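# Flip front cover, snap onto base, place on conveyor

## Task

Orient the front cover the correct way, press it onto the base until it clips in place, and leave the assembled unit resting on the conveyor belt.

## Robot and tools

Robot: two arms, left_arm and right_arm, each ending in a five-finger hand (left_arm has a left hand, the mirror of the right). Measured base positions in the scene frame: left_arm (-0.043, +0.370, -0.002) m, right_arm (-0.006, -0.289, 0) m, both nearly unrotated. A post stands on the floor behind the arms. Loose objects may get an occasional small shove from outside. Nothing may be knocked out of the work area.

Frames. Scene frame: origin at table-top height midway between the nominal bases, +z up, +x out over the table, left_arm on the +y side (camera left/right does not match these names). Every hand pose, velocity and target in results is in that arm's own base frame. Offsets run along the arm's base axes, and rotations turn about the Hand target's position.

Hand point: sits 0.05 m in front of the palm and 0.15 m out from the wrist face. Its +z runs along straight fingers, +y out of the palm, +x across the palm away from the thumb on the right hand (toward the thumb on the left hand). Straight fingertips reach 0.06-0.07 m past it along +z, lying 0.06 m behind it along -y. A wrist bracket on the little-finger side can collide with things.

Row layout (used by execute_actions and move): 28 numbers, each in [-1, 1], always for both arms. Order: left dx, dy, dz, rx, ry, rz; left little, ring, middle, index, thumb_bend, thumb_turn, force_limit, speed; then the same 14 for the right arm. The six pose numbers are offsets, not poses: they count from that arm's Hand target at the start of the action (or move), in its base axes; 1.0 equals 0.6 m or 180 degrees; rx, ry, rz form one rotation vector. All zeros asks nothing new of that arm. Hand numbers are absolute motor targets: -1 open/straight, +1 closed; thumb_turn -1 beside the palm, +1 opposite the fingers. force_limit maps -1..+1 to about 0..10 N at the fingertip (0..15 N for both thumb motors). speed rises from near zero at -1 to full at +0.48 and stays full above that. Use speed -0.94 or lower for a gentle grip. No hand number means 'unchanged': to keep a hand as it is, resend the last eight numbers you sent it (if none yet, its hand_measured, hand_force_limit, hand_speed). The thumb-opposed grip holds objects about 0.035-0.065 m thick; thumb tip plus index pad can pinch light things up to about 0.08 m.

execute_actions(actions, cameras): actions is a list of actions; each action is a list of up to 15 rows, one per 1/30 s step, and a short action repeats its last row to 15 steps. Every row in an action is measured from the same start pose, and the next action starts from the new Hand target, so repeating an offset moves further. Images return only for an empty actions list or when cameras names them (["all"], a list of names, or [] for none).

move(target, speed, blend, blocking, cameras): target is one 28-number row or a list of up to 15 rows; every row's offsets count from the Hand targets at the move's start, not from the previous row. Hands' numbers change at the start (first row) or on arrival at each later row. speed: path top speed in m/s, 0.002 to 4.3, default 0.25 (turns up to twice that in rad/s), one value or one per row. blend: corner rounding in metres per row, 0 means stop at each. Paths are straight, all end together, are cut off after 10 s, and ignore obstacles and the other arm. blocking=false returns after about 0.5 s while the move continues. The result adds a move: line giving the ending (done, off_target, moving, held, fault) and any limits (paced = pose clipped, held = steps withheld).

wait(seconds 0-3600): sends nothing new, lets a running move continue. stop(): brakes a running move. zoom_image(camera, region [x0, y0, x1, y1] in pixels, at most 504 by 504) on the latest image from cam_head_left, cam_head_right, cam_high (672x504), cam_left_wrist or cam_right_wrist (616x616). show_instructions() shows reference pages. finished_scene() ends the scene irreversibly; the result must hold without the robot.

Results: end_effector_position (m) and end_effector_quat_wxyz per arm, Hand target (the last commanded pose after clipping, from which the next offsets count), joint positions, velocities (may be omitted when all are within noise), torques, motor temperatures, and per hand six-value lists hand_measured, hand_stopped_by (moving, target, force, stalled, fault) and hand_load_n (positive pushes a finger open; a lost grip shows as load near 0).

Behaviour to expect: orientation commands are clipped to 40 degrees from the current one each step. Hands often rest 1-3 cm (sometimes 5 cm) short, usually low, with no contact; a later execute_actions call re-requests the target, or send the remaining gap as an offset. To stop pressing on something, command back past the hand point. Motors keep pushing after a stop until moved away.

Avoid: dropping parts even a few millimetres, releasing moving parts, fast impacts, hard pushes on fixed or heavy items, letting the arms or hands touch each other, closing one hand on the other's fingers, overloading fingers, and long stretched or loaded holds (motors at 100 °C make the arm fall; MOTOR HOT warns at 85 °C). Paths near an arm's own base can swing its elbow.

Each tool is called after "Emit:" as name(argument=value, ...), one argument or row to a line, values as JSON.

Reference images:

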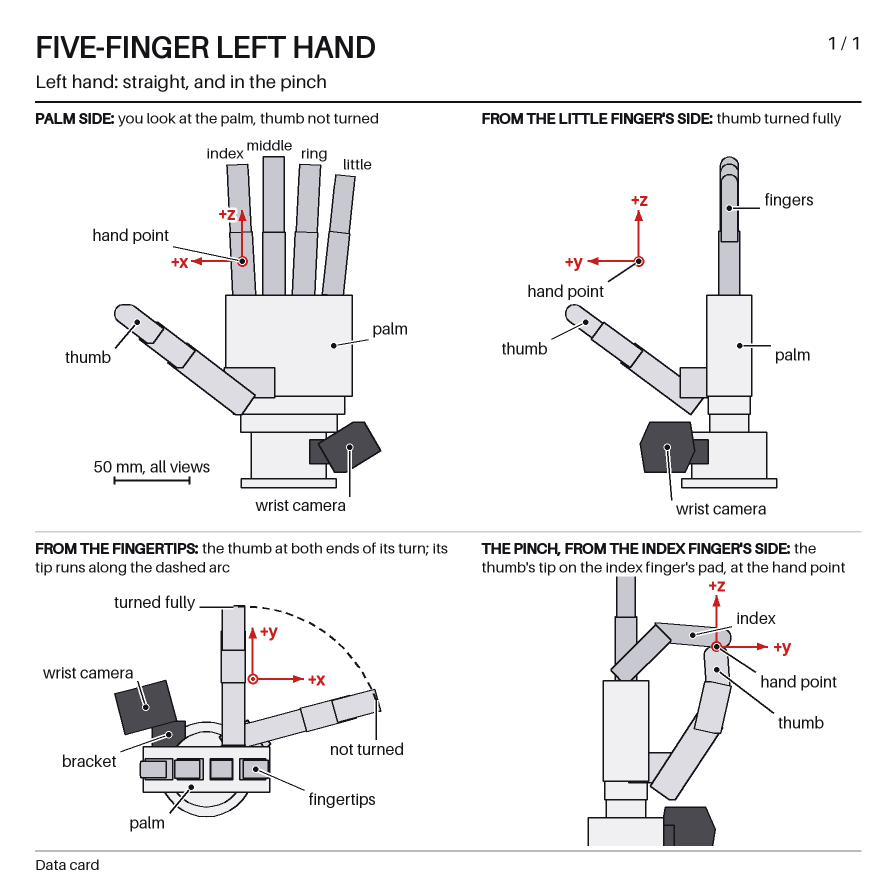

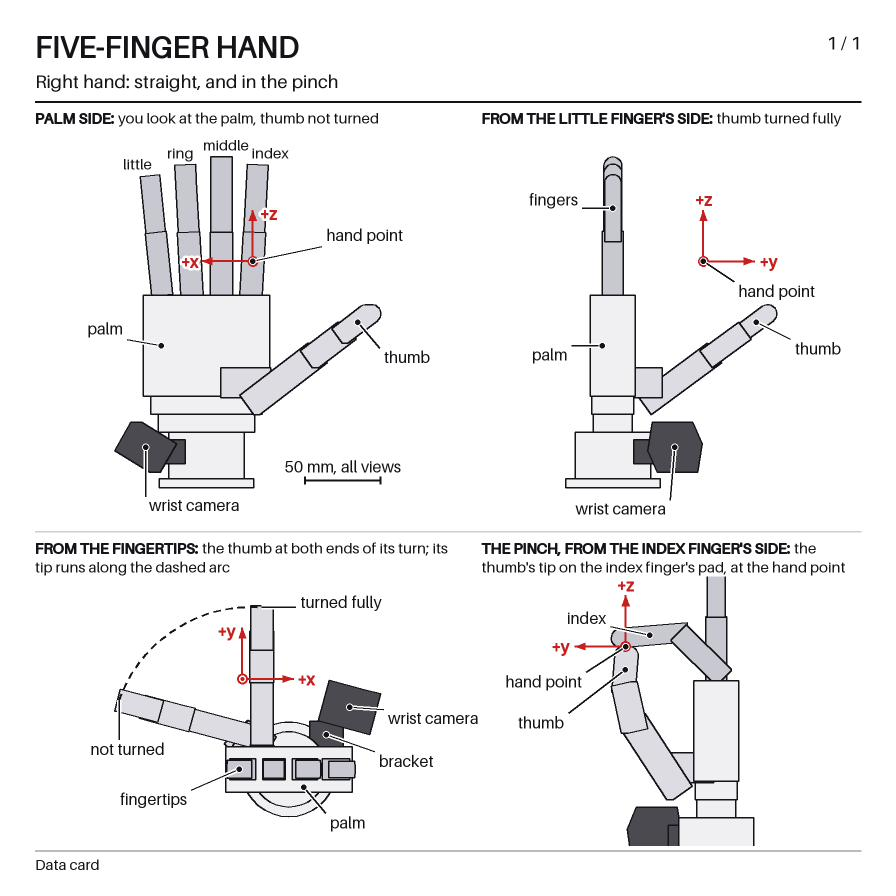

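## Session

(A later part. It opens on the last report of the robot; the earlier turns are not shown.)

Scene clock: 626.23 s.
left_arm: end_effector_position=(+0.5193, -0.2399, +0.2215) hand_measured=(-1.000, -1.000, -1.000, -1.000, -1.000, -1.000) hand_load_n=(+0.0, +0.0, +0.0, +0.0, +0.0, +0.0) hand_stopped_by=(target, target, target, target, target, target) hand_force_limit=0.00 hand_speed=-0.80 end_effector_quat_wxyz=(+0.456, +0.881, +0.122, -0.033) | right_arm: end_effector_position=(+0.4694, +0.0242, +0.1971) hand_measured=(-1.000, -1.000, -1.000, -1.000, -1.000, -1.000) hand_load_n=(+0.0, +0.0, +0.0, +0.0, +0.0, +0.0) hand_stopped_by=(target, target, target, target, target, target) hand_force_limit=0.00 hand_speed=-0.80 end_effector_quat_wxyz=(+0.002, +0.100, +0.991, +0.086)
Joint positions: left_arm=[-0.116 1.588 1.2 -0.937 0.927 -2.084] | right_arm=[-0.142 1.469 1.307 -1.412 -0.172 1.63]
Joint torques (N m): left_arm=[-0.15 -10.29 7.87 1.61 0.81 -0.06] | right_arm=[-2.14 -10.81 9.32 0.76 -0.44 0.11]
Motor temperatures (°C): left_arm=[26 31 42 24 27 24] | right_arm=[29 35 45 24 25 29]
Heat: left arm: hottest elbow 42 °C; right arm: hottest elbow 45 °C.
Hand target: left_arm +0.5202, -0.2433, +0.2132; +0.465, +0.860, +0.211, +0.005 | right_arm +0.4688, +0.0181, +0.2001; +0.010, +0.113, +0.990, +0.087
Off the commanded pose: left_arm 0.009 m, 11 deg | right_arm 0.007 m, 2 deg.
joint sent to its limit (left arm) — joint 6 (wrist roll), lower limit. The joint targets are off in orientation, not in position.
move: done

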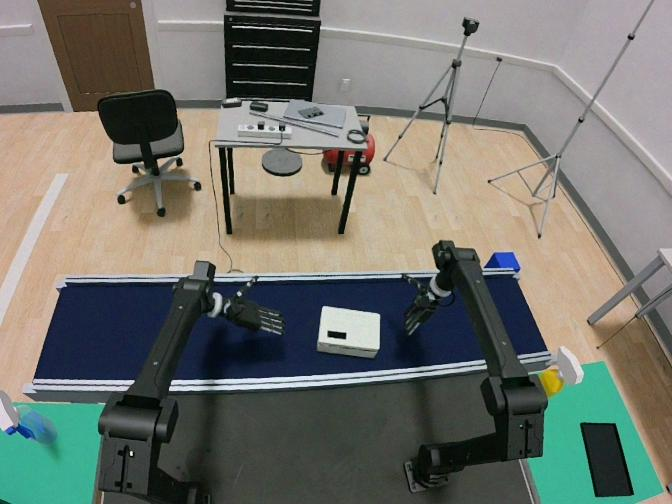

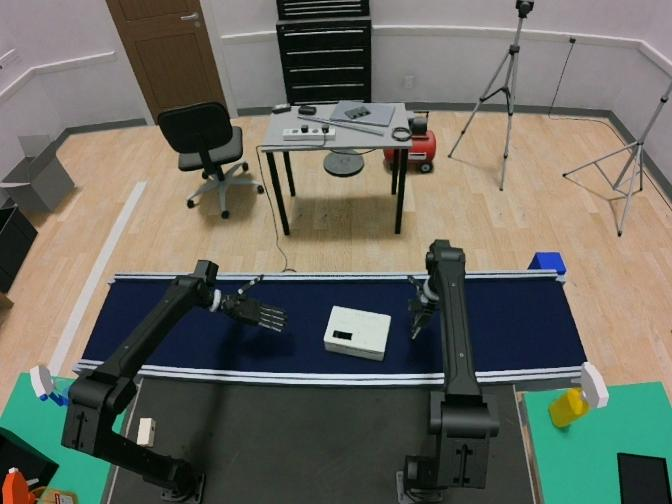

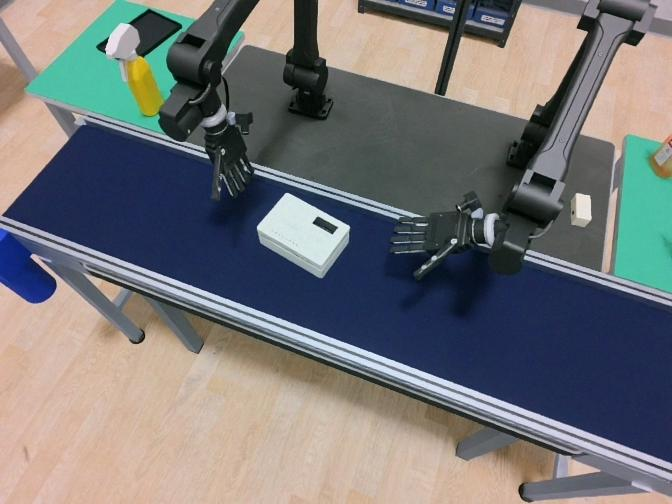

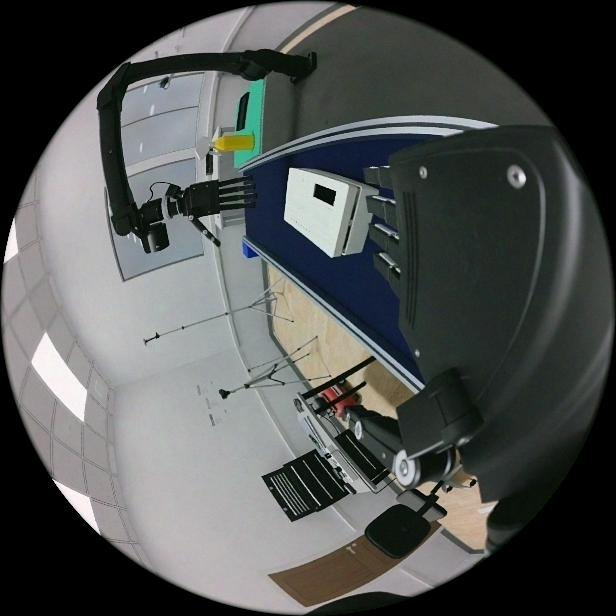

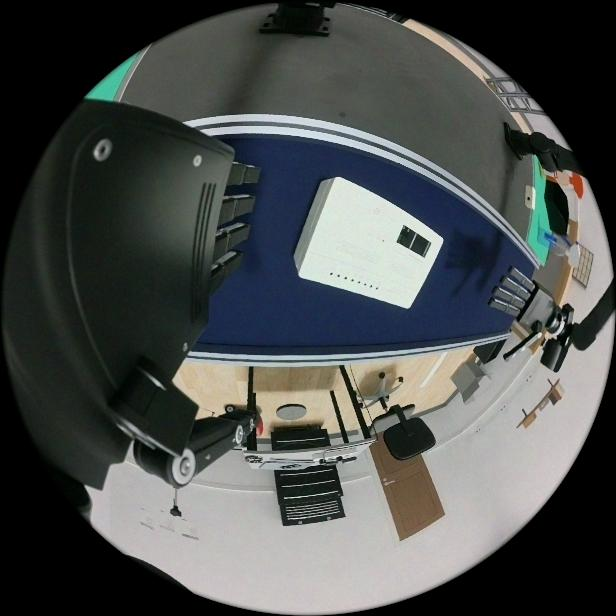

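Emit:
move(
  target=[0.022,-0.1895,-0.022,0.256,-0.0354,-0.2006,-1,-1,-1,-1,-1,-1,0,-0.8,0,0,0,0,0,0,-1,-1,-1,-1,-1,-1,0,-0.8],
  speed=0.2,
  cameras=["all"],
)

Emit:
zoom_image(
  camera="cam_right_wrist",
  region=[200, 110, 560, 350],
)

Emit:
zoom_image(
  camera="cam_left_wrist",
  region=[60, 110, 420, 350],
)

Scene clock: 694.33 s.
left_arm: end_effector_position=(+0.5239, -0.3494, +0.1927) hand_measured=(-1.000, -1.000, -1.000, -1.000, -1.000, -1.000) hand_load_n=(+0.0, +0.0, +0.0, +0.0, +0.0, +0.0) hand_stopped_by=(target, target, target, target, target, target) hand_force_limit=0.00 hand_speed=-0.80 end_effector_quat_wxyz=(+0.086, +0.992, -0.094, -0.017) | right_arm: end_effector_position=(+0.4695, +0.0242, +0.1971) hand_measured=(-1.000, -1.000, -1.000, -1.000, -1.000, -1.000) hand_load_n=(+0.0, +0.0, +0.0, +0.0, +0.0, +0.0) hand_stopped_by=(target, target, target, target, target, target) hand_force_limit=0.00 hand_speed=-0.80 end_effector_quat_wxyz=(+0.002, +0.100, +0.991, +0.086)
Joint positions: left_arm=[-0.456 1.845 1.77 -1.466 0.173 -1.84] | right_arm=[-0.142 1.469 1.307 -1.412 -0.172 1.63]
Joint torques (N m): left_arm=[-0.32 -13.51 12.4 0.12 0.13 0.15] | right_arm=[-2.14 -10.81 9.31 0.79 -0.43 0.13]
Motor temperatures (°C): left_arm=[26 31 43 24 27 24] | right_arm=[29 36 38 24 25 29]
Heat: left arm: hottest elbow 43 °C; right arm: hottest elbow 38 °C.
Hand target: left_arm +0.5333, -0.3569, +0.1997; +0.087, +0.991, -0.102, -0.010 | right_arm +0.4688, +0.0181, +0.2001; +0.010, +0.113, +0.990, +0.087
Off the commanded pose: left_arm 0.014 m, 1 deg | right_arm 0.007 m, 2 deg.
move: off_target (left_arm)

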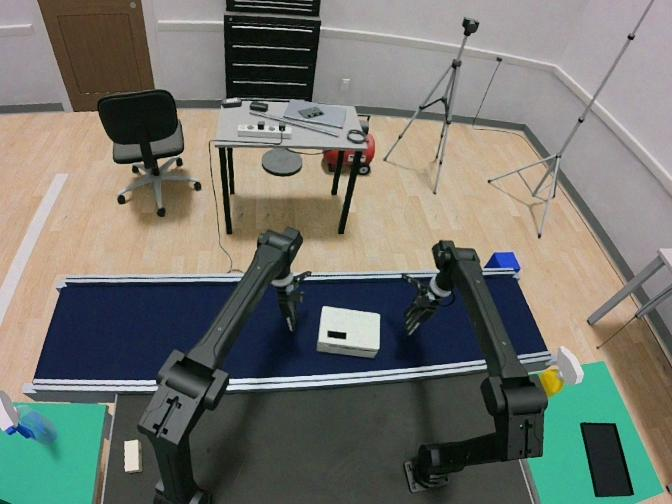

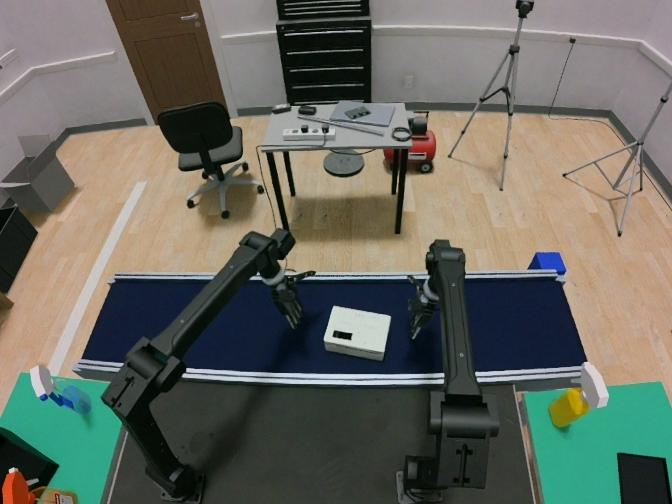

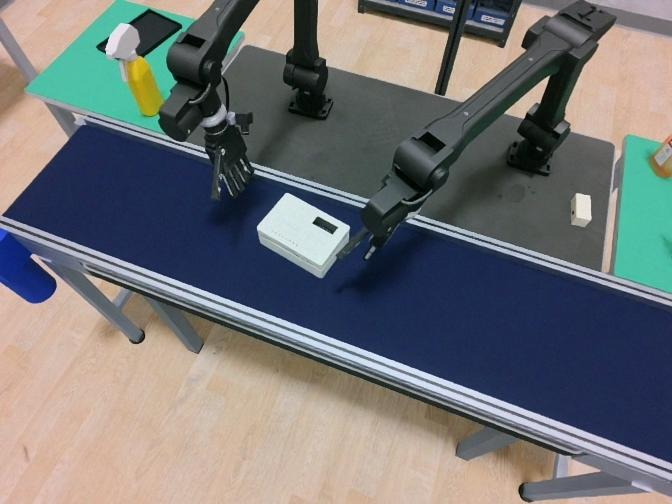

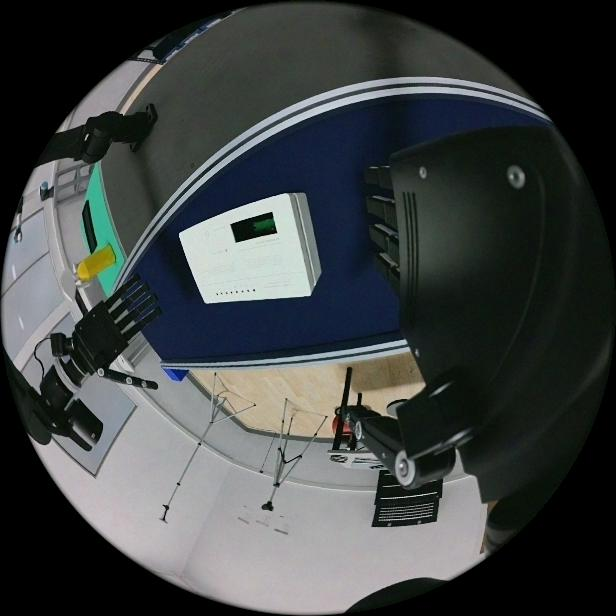

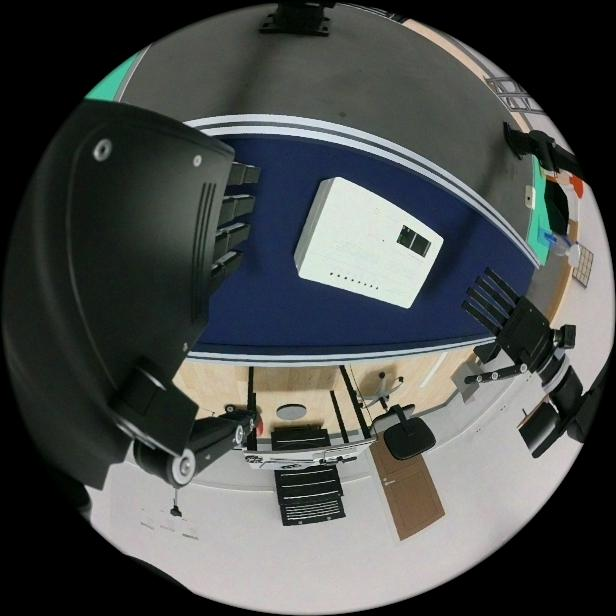

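Scaled by 1.400 from the camera's image (finer frame: 880x880).

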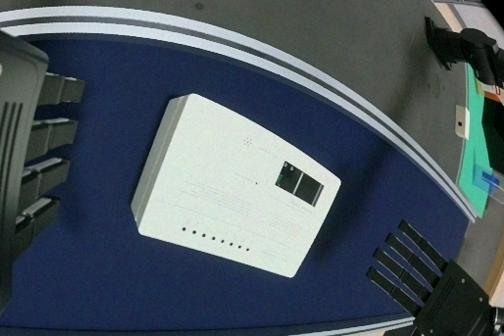

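Scaled by 1.400 from the camera's image (finer frame: 880x880).

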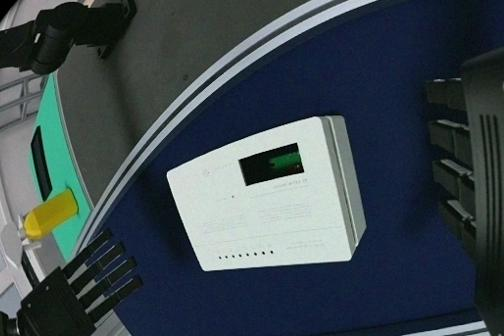

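Emit:
move(
  target=[
    [0,0,0,0,0,0,-1,-1,-1,-1,-1,-1,0,-0.8,0,0,-0.1668,0,0,0,-1,-1,-1,-1,-1,-1,0,-0.8],
    [0,0,0,0,0,0,-1,-1,-1,-1,-1,-1,0,-0.8,0,0,-0.215,0,0,0,-1,-1,-1,-1,-1,-1,0,-0.8],
  ],
  speed=[0.15,0.03],
  cameras=["cam_right_wrist","cam_high"],
)

Emit:
zoom_image(
  camera="cam_high",
  region=[180, 110, 380, 290],
)

Scene clock: 730.60 s.
left_arm: end_effector_position=(+0.5238, -0.3493, +0.1927) hand_measured=(-1.000, -1.000, -1.000, -1.000, -1.000, -1.000) hand_load_n=(+0.0, +0.0, +0.0, +0.0, +0.0, +0.0) hand_stopped_by=(target, target, target, target, target, target) hand_force_limit=0.00 hand_speed=-0.80 end_effector_quat_wxyz=(+0.086, +0.992, -0.094, -0.017) | right_arm: end_effector_position=(+0.4695, +0.0242, +0.0849) hand_measured=(-1.000, -1.000, -1.000, -1.000, -1.000, -1.000) hand_load_n=(+0.0, +0.0, +0.0, +0.0, +0.0, +0.0) hand_stopped_by=(target, target, target, target, target, target) hand_force_limit=0.00 hand_speed=-0.80 end_effector_quat_wxyz=(+0.015, +0.099, +0.991, +0.086)
Joint positions: left_arm=[-0.456 1.845 1.77 -1.466 0.173 -1.84] | right_arm=[-0.142 1.545 1.08 -1.083 -0.173 1.63]
Joint torques (N m): left_arm=[-0.15 -13.51 12.42 0.23 0.13 0.16] | right_arm=[-2.08 -8.64 7.83 1.37 -0.4 0.13]
Motor temperatures (°C): left_arm=[26 32 48 24 26 24] | right_arm=[29 36 38 24 25 29]
Heat: left arm: hottest elbow 48 °C; right arm: hottest elbow 38 °C.
Hand target: left_arm +0.5333, -0.3569, +0.1997; +0.087, +0.991, -0.102, -0.010 | right_arm +0.4689, +0.0182, +0.0711; +0.010, +0.113, +0.990, +0.087
Off the commanded pose: left_arm 0.014 m, 1 deg | right_arm 0.015 m, 2 deg.
move: off_target (right_arm)
Images, in order (width x height): cam_high 672x504, cam_right_wrist 616x616.

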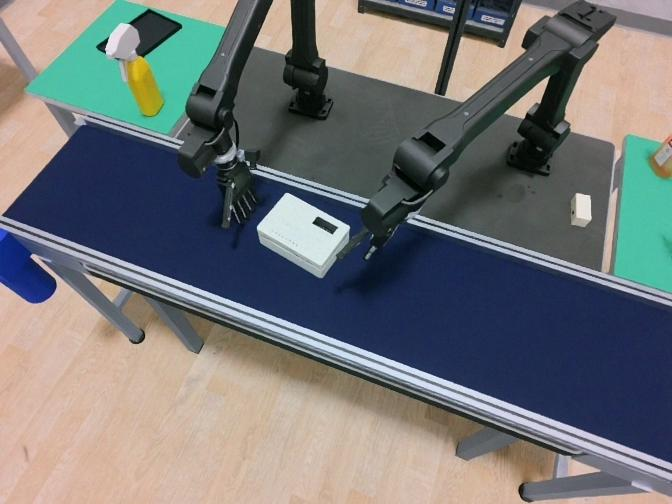

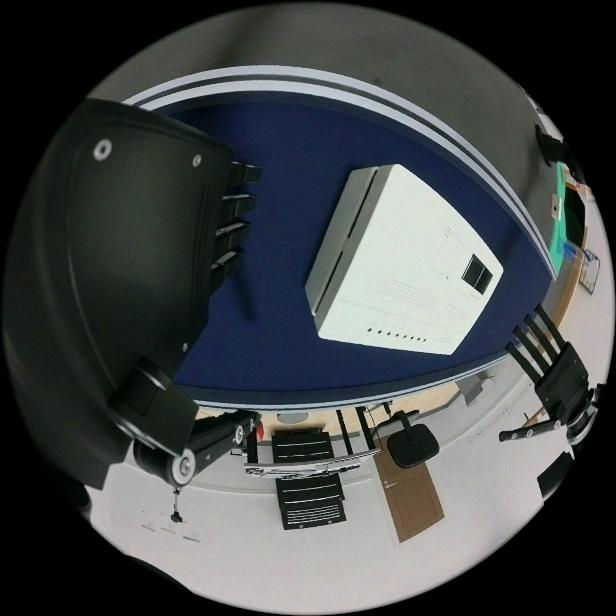

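Scaled by 2.520 from the camera's image (finer frame: 960x720).

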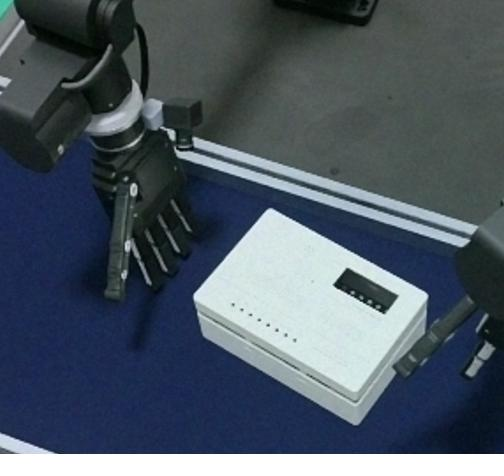

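Emit:
zoom_image(
  camera="cam_high",
  region=[205, 160, 285, 250],
)

Emit:
zoom_image(
  camera="cam_right_wrist",
  region=[200, 140, 420, 360],
)

Scaled by 5.600 from the camera's image (finer frame: 960x720).

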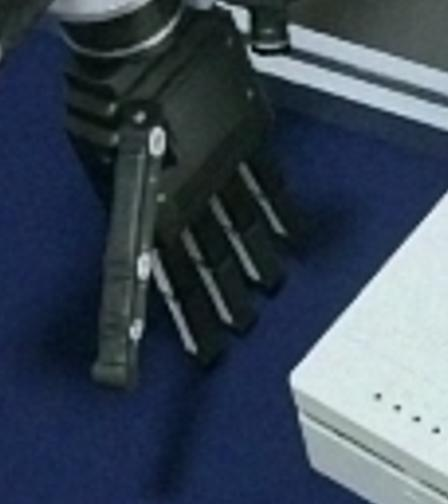

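Scaled by 2.291 from the camera's image (finer frame: 880x880).

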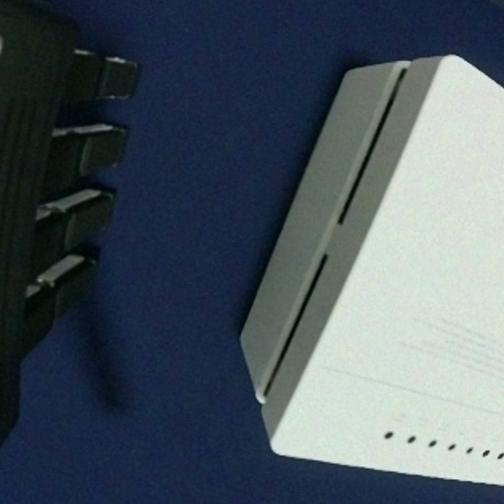

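Emit:
move(
  target=[
    [0,0,-0.166,0,0,0,-1,-1,-1,-1,-1,-1,0,-0.8,0,0,0.1148,0,0,0,-1,-1,-1,-1,-1,-1,0,-0.8],
    [0,0,-0.2095,0,0,0,-1,-1,-1,-1,-1,-1,0,-0.8,0,0,0.1148,0,0,0,-1,-1,-1,-1,-1,-1,0,-0.8],
  ],
  speed=[0.15,0.03],
  cameras=["cam_right_wrist","cam_high","cam_left_wrist"],
)

Emit:
zoom_image(
  camera="cam_left_wrist",
  region=[160, 140, 420, 360],
)

Emit:
zoom_image(
  camera="cam_high",
  region=[200, 150, 400, 290],
)

Scene clock: 794.93 s.
left_arm: end_effector_position=(+0.5356, -0.3551, +0.0929) hand_measured=(-1.000, -1.000, -1.000, -1.000, -1.000, -1.000) hand_load_n=(-0.5, +0.0, +0.0, +0.0, +0.0, +0.0) hand_stopped_by=(target, target, target, target, target, target) hand_force_limit=0.00 hand_speed=-0.80 end_effector_quat_wxyz=(+0.091, +0.991, -0.096, -0.002) | right_arm: end_effector_position=(+0.4494, +0.0271, +0.1174) hand_measured=(-1.000, -1.000, -1.000, -1.000, -1.000, -1.000) hand_load_n=(+0.0, +0.0, +0.0, +0.0, +0.0, +0.0) hand_stopped_by=(target, target, target, target, target, target) hand_force_limit=0.00 hand_speed=-0.80 end_effector_quat_wxyz=(-0.015, +0.102, +0.991, +0.087)
Joint positions: left_arm=[-0.456 1.912 1.598 -1.194 0.173 -1.838] | right_arm=[-0.142 1.494 1.12 -1.234 -0.173 1.631]
Joint torques (N m): left_arm=[0.62 -14.21 7.42 1.39 0.14 0.16] | right_arm=[-2.14 -9.99 14.42 -0.03 -0.41 0.12]
Heat: left arm: hottest elbow 52 °C; right arm: hottest elbow 37 °C.
Hand target: left_arm +0.5333, -0.3570, +0.0741; +0.087, +0.991, -0.102, -0.009 | right_arm +0.4688, +0.0182, +0.1399; +0.010, +0.113, +0.990, +0.087
Off the commanded pose: left_arm 0.019 m, 1 deg | right_arm 0.031 m, 3 deg.
move: off_target (left_arm, right_arm)
Images, in order (width x height): cam_high 672x504, cam_left_wrist 616x616, cam_right_wrist 616x616.

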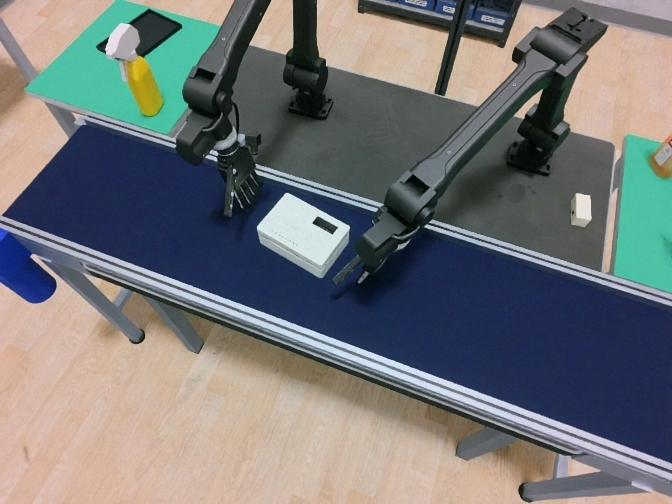

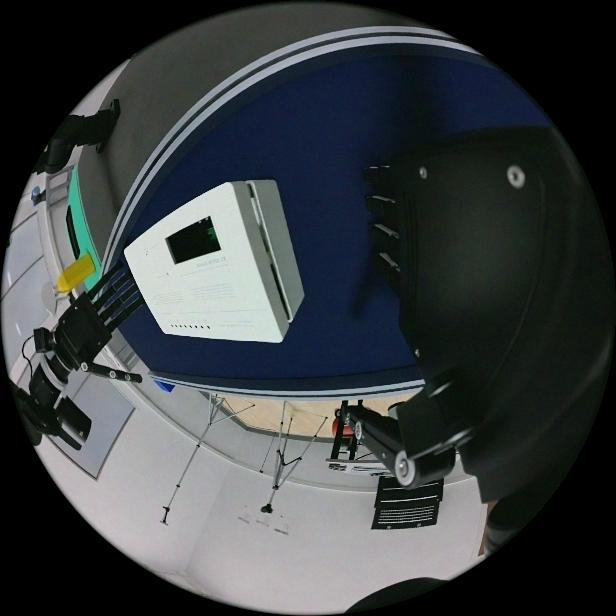

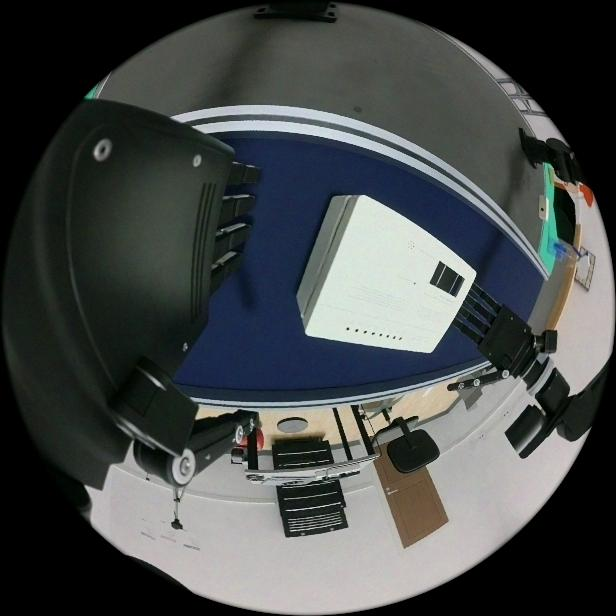

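Scaled by 1.938 from the camera's image (finer frame: 880x880).

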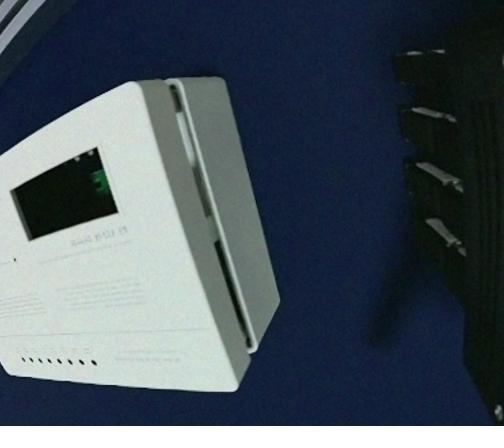

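Scaled by 2.520 from the camera's image (finer frame: 960x720).

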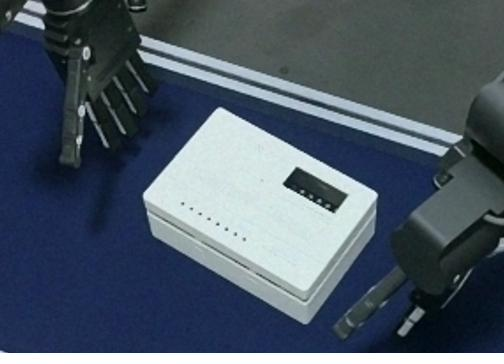

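Emit:
move(
  target=[
    [0,0,0.1217,0,0,0,-1,-1,-1,-1,-1,-1,0,-0.8,0,0,0.02,0,0,0,-1,-1,-1,-1,-1,-1,0,-0.8],
    [-0.0072,-0.0817,0.1217,0,0,0,-1,-1,-1,-1,-1,-1,0,-0.8,0.0058,0.0867,0,0,0,0,-1,-1,-1,-1,-1,-1,0,-0.8],
  ],
  speed=0.1,
  cameras=["cam_right_wrist","cam_high","cam_left_wrist"],
)

Emit:
zoom_image(
  camera="cam_left_wrist",
  region=[160, 140, 420, 360],
)

Emit:
zoom_image(
  camera="cam_right_wrist",
  region=[200, 140, 460, 360],
)

Scene clock: 832.80 s.
left_arm: end_effector_position=(+0.5175, -0.3985, +0.1398) hand_measured=(-1.000, -1.000, -1.000, -1.000, -1.000, -1.000) hand_load_n=(+0.0, +0.0, +0.0, +0.0, +0.0, +0.0) hand_stopped_by=(target, target, target, target, target, target) hand_force_limit=0.00 hand_speed=-0.80 end_effector_quat_wxyz=(+0.086, +0.991, -0.105, -0.017) | right_arm: end_effector_position=(+0.4593, +0.0665, +0.1252) hand_measured=(-1.000, -1.000, -1.000, -1.000, -1.000, -1.000) hand_load_n=(+0.0, +0.0, +0.0, +0.0, -0.5, +0.0) hand_stopped_by=(target, target, target, target, target, target) hand_force_limit=0.00 hand_speed=-0.80 end_effector_quat_wxyz=(-0.012, +0.113, +0.990, +0.087)
Joint positions: left_arm=[-0.534 1.915 1.734 -1.348 0.17 -1.896] | right_arm=[-0.043 1.491 1.138 -1.23 -0.176 1.755]
Joint torques (N m): left_arm=[-0.5 -14.45 12.16 0.25 0.13 -0.05] | right_arm=[-0.44 -10.17 12.25 0.76 -0.21 0.15]
Heat: left arm: hottest elbow 48 °C; right arm: hottest elbow 40 °C.
Hand target: left_arm +0.5289, -0.4060, +0.1470; +0.087, +0.991, -0.102, -0.010 | right_arm +0.4724, +0.0702, +0.1399; +0.010, +0.113, +0.990, +0.087
Off the commanded pose: left_arm 0.015 m, 1 deg | right_arm 0.020 m, 2 deg.
move: off_target (left_arm, right_arm)
Images, in order (width x height): cam_high 672x504, cam_left_wrist 616x616, cam_right_wrist 616x616.

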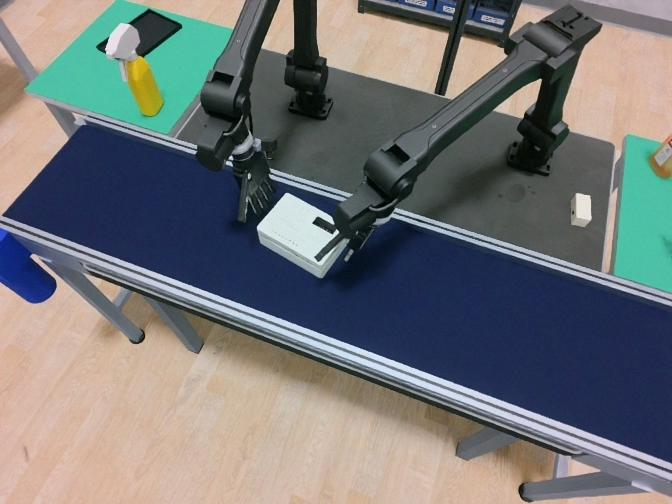

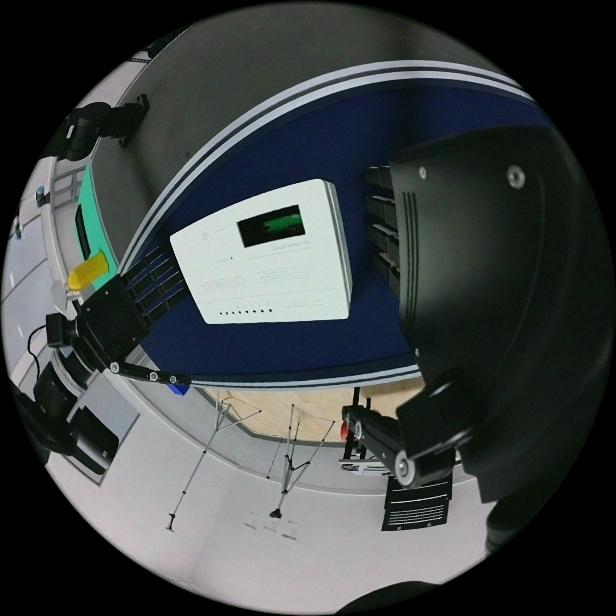

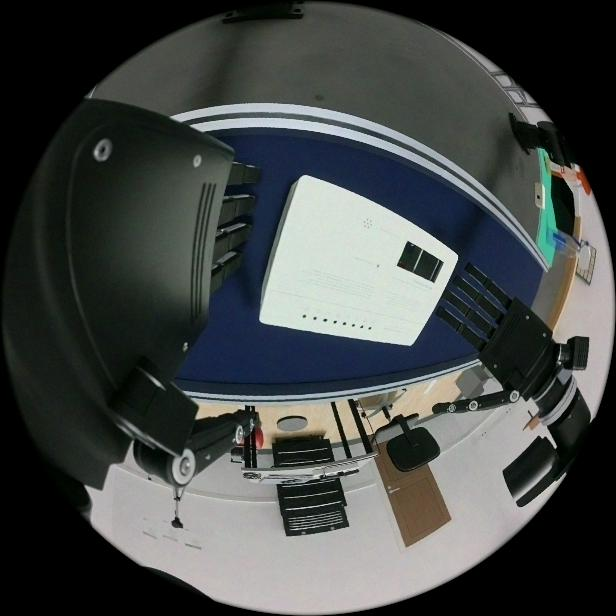

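Scaled by 1.938 from the camera's image (finer frame: 880x880).

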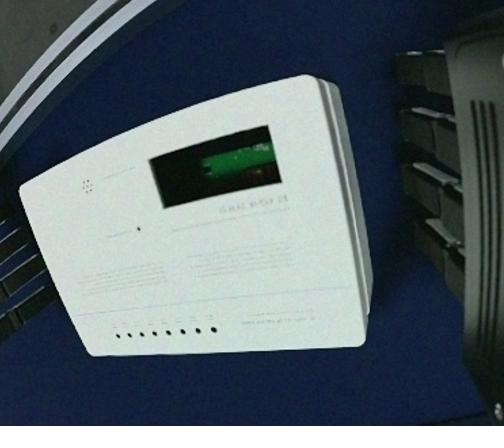

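Scaled by 1.938 from the camera's image (finer frame: 880x880).

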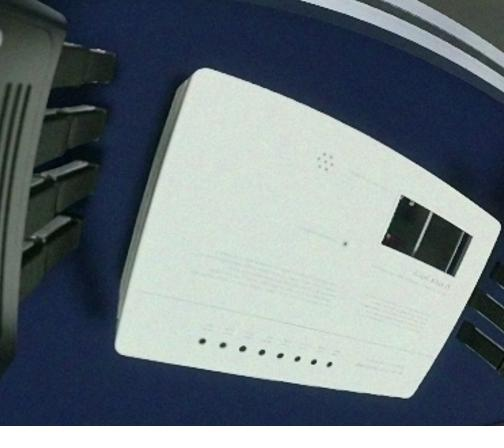

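Emit:
move(
  target=[0.0225,-0.0125,0.01,0,0,0,-1,-1,-1,-1,-1,-1,0,-0.8,0.0278,0.006,0.0213,0,0,0,-1,-1,-1,-1,-1,-1,0,-0.8],
  speed=0.05,
  cameras=[],
)

Scene clock: 846.47 s.
left_arm: end_effector_position=(+0.5312, -0.4066, +0.1477) hand_measured=(-1.000, -1.000, -1.000, -1.000, -1.000, -1.000) hand_load_n=(+0.0, +0.0, +0.0, +0.0, +0.0, +0.0) hand_stopped_by=(target, target, target, target, target, target) hand_force_limit=0.00 hand_speed=-0.80 end_effector_quat_wxyz=(+0.086, +0.991, -0.105, -0.015) | right_arm: end_effector_position=(+0.4706, +0.0683, +0.1361) hand_measured=(-1.000, -1.000, -1.000, -1.000, -1.000, -1.000) hand_load_n=(+0.0, +0.0, +0.0, +0.0, +0.0, +0.0) hand_stopped_by=(target, target, target, target, target, target) hand_force_limit=0.00 hand_speed=-0.80 end_effector_quat_wxyz=(-0.006, +0.115, +0.990, +0.087)
Joint positions: left_arm=[-0.534 1.954 1.813 -1.386 0.17 -1.896] | right_arm=[-0.037 1.501 1.179 -1.247 -0.176 1.765]
Joint torques (N m): left_arm=[0.21 -14.74 12.4 0.32 0.13 -0.06] | right_arm=[-0.15 -9.11 14.94 -0.01 -0.19 0.12]
Heat: left arm: hottest elbow 50 °C; right arm: hottest elbow 41 °C.
Hand target: left_arm +0.5425, -0.4135, +0.1532; +0.087, +0.991, -0.102, -0.010 | right_arm +0.4890, +0.0739, +0.1527; +0.010, +0.113, +0.990, +0.087
Off the commanded pose: left_arm 0.014 m, 1 deg | right_arm 0.025 m, 2 deg.
move: off_target (left_arm, right_arm)

Emit:
move(
  target=[-0.0054,-0.0261,0,0,0,0,-1,-1,-1,-1,-1,-1,0,-0.8,0.006,0.026,0,0,0,0,-1,-1,-1,-1,-1,-1,0,-0.8],
  speed=0.04,
  cameras=["cam_right_wrist","cam_high","cam_left_wrist"],
)

Emit:
zoom_image(
  camera="cam_left_wrist",
  region=[200, 120, 440, 340],
)

Emit:
zoom_image(
  camera="cam_right_wrist",
  region=[180, 140, 420, 360],
)

Emit:
zoom_image(
  camera="cam_high",
  region=[220, 150, 380, 290],
)

Scene clock: 859.77 s.
left_arm: end_effector_position=(+0.5300, -0.4197, +0.1482) hand_measured=(-1.000, -1.000, -1.000, -1.000, -1.000, -1.000) hand_load_n=(+0.0, +0.0, +0.0, +0.0, +0.0, +0.0) hand_stopped_by=(target, target, target, target, target, target) hand_force_limit=0.00 hand_speed=-0.80 end_effector_quat_wxyz=(+0.086, +0.991, -0.104, -0.015) | right_arm: end_effector_position=(+0.4721, +0.0843, +0.1360) hand_measured=(-1.000, -1.000, -1.000, -1.000, -1.000, -1.000) hand_load_n=(+0.0, +0.0, +0.0, +0.0, +0.0, +0.0) hand_stopped_by=(target, target, target, target, target, target) hand_force_limit=0.00 hand_speed=-0.80 end_effector_quat_wxyz=(-0.009, +0.114, +0.990, +0.087)
Joint positions: left_arm=[-0.554 1.968 1.836 -1.391 0.168 -1.92] | right_arm=[0 1.507 1.186 -1.247 -0.175 1.8]
Joint torques (N m): left_arm=[-0.5 -14.92 12.12 0.13 0.12 -0.03] | right_arm=[-0.21 -9.17 15.12 0.21 -0.16 0.1]
Motor temperatures (°C): left_arm=[26 33 50 24 25 24] | right_arm=[29 34 45 24 25 29]
Heat: left arm: hottest elbow 50 °C; right arm: hottest elbow 45 °C.
Hand target: left_arm +0.5393, -0.4291, +0.1532; +0.087, +0.991, -0.102, -0.009 | right_arm +0.4927, +0.0894, +0.1529; +0.010, +0.113, +0.990, +0.087
Off the commanded pose: left_arm 0.014 m, 1 deg | right_arm 0.027 m, 2 deg.
move: off_target (left_arm, right_arm)
Images, in order (width x height): cam_high 672x504, cam_left_wrist 616x616, cam_right_wrist 616x616.

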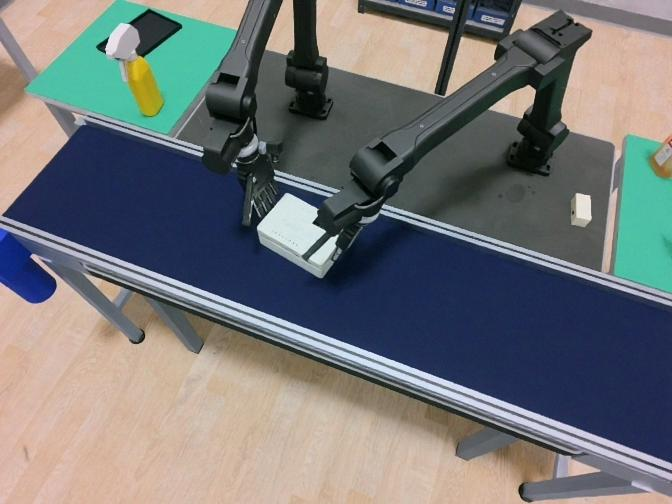

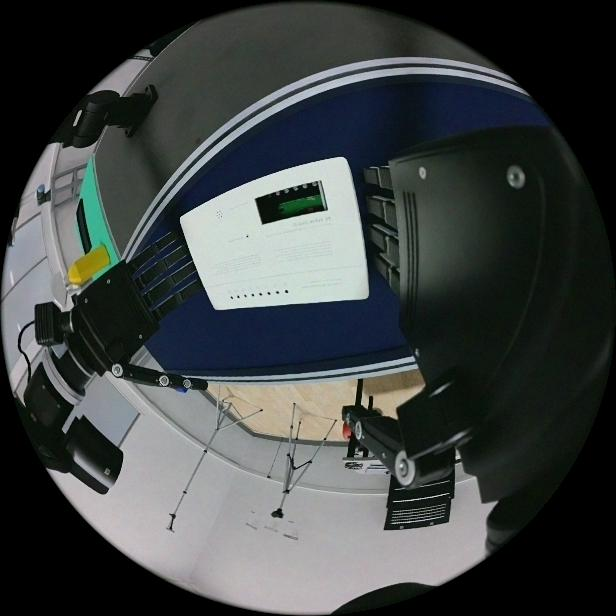

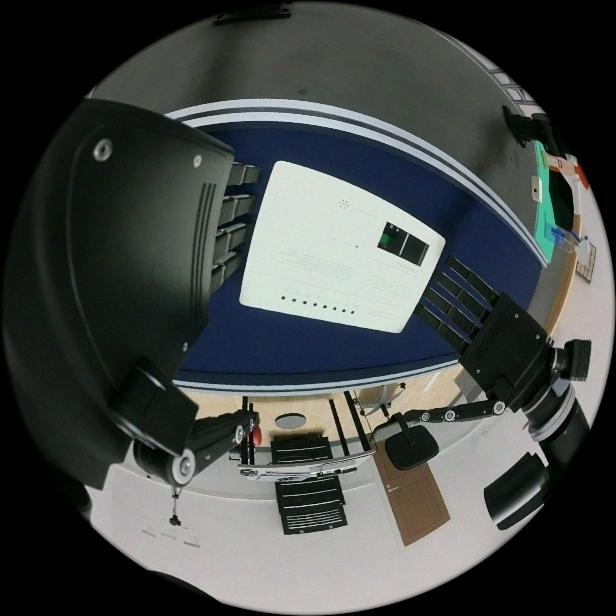

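Scaled by 2.100 from the camera's image (finer frame: 880x880).

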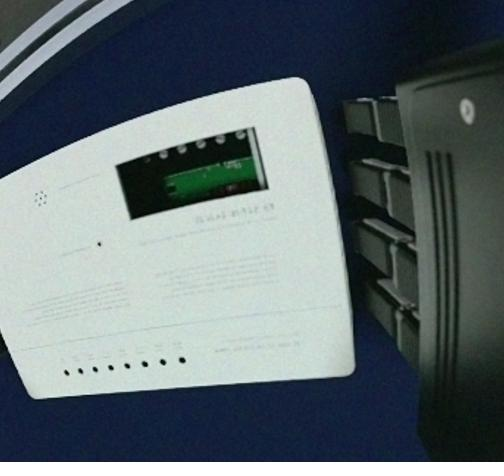

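Scaled by 2.100 from the camera's image (finer frame: 880x880).

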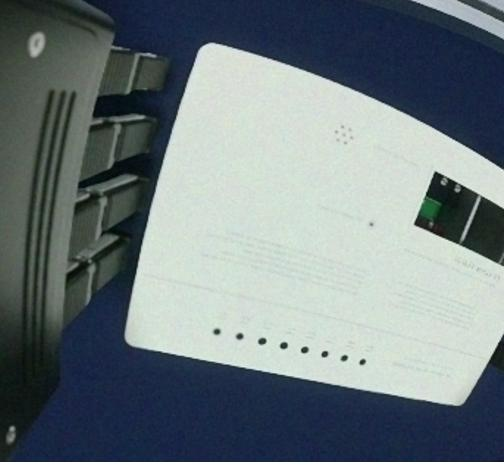

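Scaled by 3.150 from the camera's image (finer frame: 960x720).

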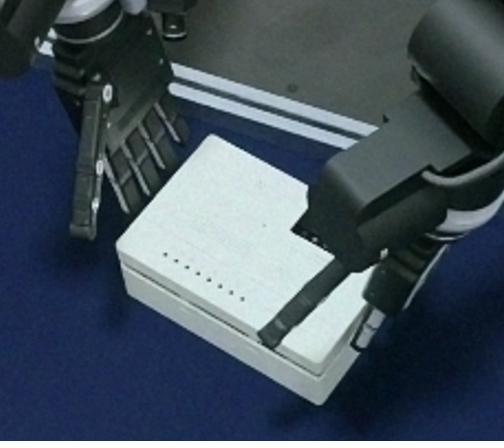

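Emit:
move(
  target=[-0.0061,-0.0294,0,0,0,0,-1,-1,-1,-1,-1,-1,0,-0.8,0.0053,0.0227,0,0,0,0,-1,-1,-1,-1,-1,-1,0,-0.8],
  speed=0.03,
  cameras=["cam_right_wrist","cam_high","cam_left_wrist"],
)

Emit:
zoom_image(
  camera="cam_left_wrist",
  region=[200, 120, 440, 340],
)

Emit:
zoom_image(
  camera="cam_right_wrist",
  region=[180, 140, 420, 360],
)

Emit:
zoom_image(
  camera="cam_high",
  region=[220, 150, 380, 290],
)

Scene clock: 875.63 s.
left_arm: end_effector_position=(+0.5306, -0.4287, +0.1482) hand_measured=(-1.000, -1.000, -1.000, -1.000, -1.000, -1.000) hand_load_n=(+0.0, +0.0, +0.0, +0.0, +0.0, +0.0) hand_stopped_by=(target, target, target, target, target, target) hand_force_limit=0.00 hand_speed=-0.80 end_effector_quat_wxyz=(+0.082, +0.992, -0.097, -0.015) | right_arm: end_effector_position=(+0.4732, +0.0909, +0.1339) hand_measured=(-1.000, -1.000, -1.000, -1.000, -1.000, -1.000) hand_load_n=(+0.0, +0.0, +0.0, +0.0, +0.0, +0.0) hand_stopped_by=(target, target, target, target, target, target) hand_force_limit=0.00 hand_speed=-0.80 end_effector_quat_wxyz=(-0.012, +0.120, +0.989, +0.082)
Joint positions: left_arm=[-0.568 1.983 1.861 -1.401 0.161 -1.947] | right_arm=[0.02 1.512 1.189 -1.247 -0.167 1.832]
Joint torques (N m): left_arm=[-1.32 -14.86 12.56 0.43 0.33 -0.05] | right_arm=[0.56 -9 15.54 0.43 -0.46 0.15]
Heat: left arm: hottest elbow 50 °C; right arm: hottest elbow 48 °C.
Hand target: left_arm +0.5356, -0.4467, +0.1530; +0.087, +0.991, -0.102, -0.010 | right_arm +0.4958, +0.1029, +0.1527; +0.010, +0.113, +0.990, +0.087
Off the commanded pose: left_arm 0.019 m, 1 deg | right_arm 0.032 m, 3 deg.
move: off_target (left_arm, right_arm)
Images, in order (width x height): cam_high 672x504, cam_left_wrist 616x616, cam_right_wrist 616x616.

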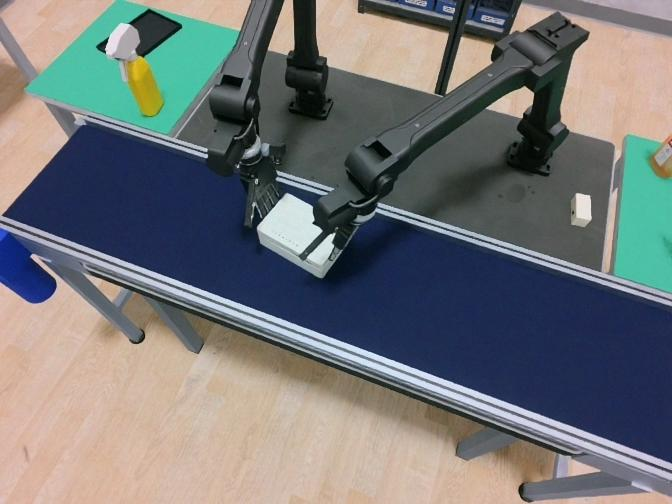

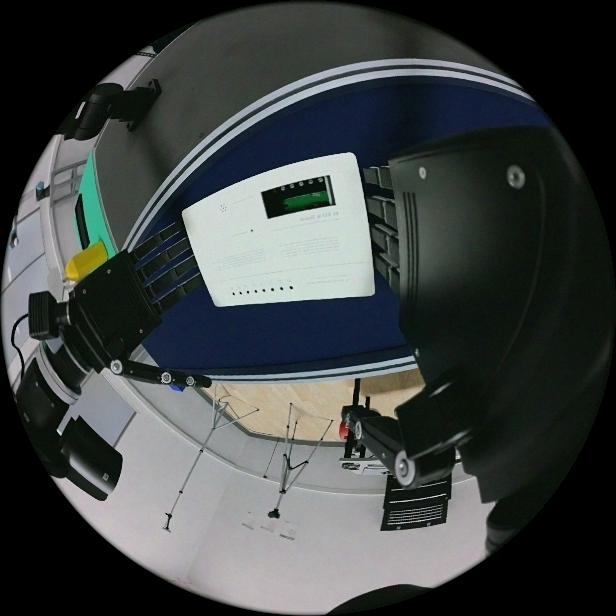

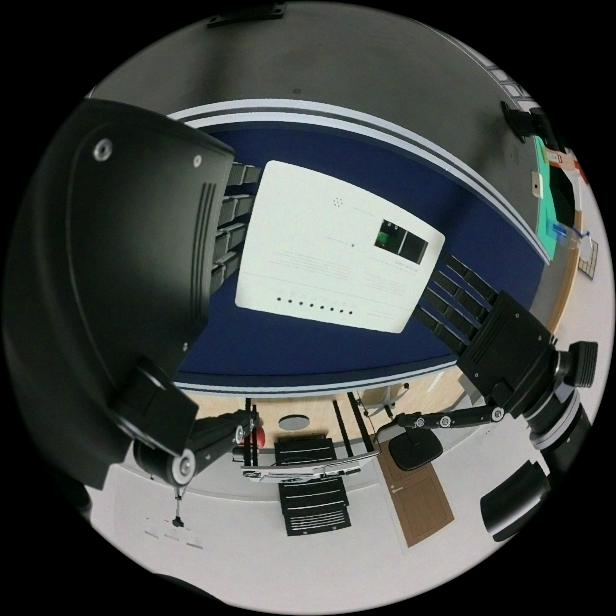

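Scaled by 2.100 from the camera's image (finer frame: 880x880).

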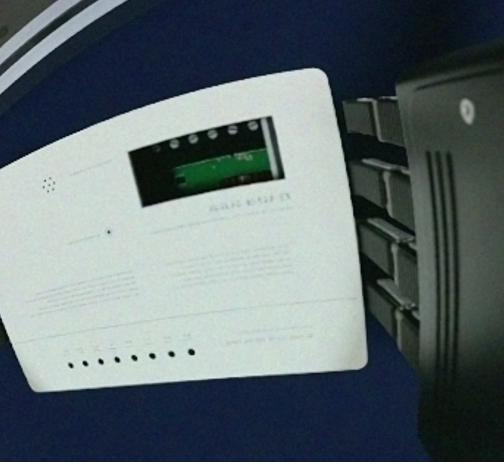

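Scaled by 2.100 from the camera's image (finer frame: 880x880).

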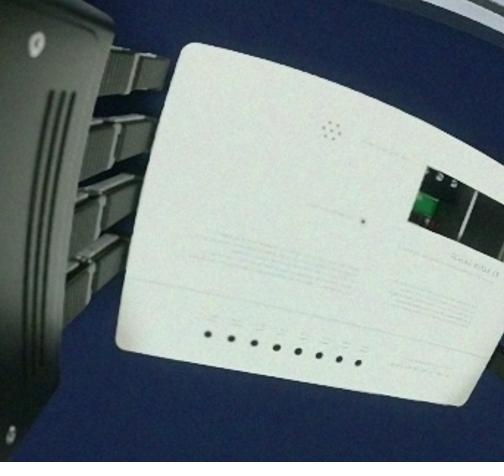

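Scaled by 3.150 from the camera's image (finer frame: 960x720).

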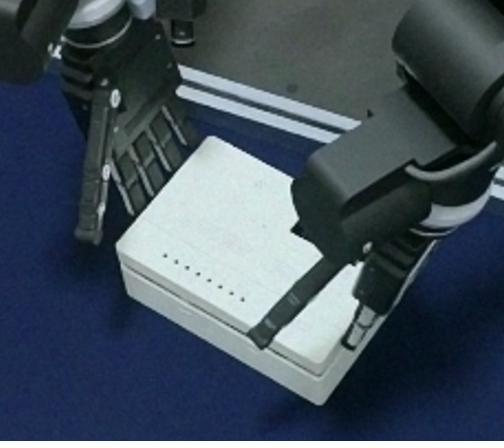

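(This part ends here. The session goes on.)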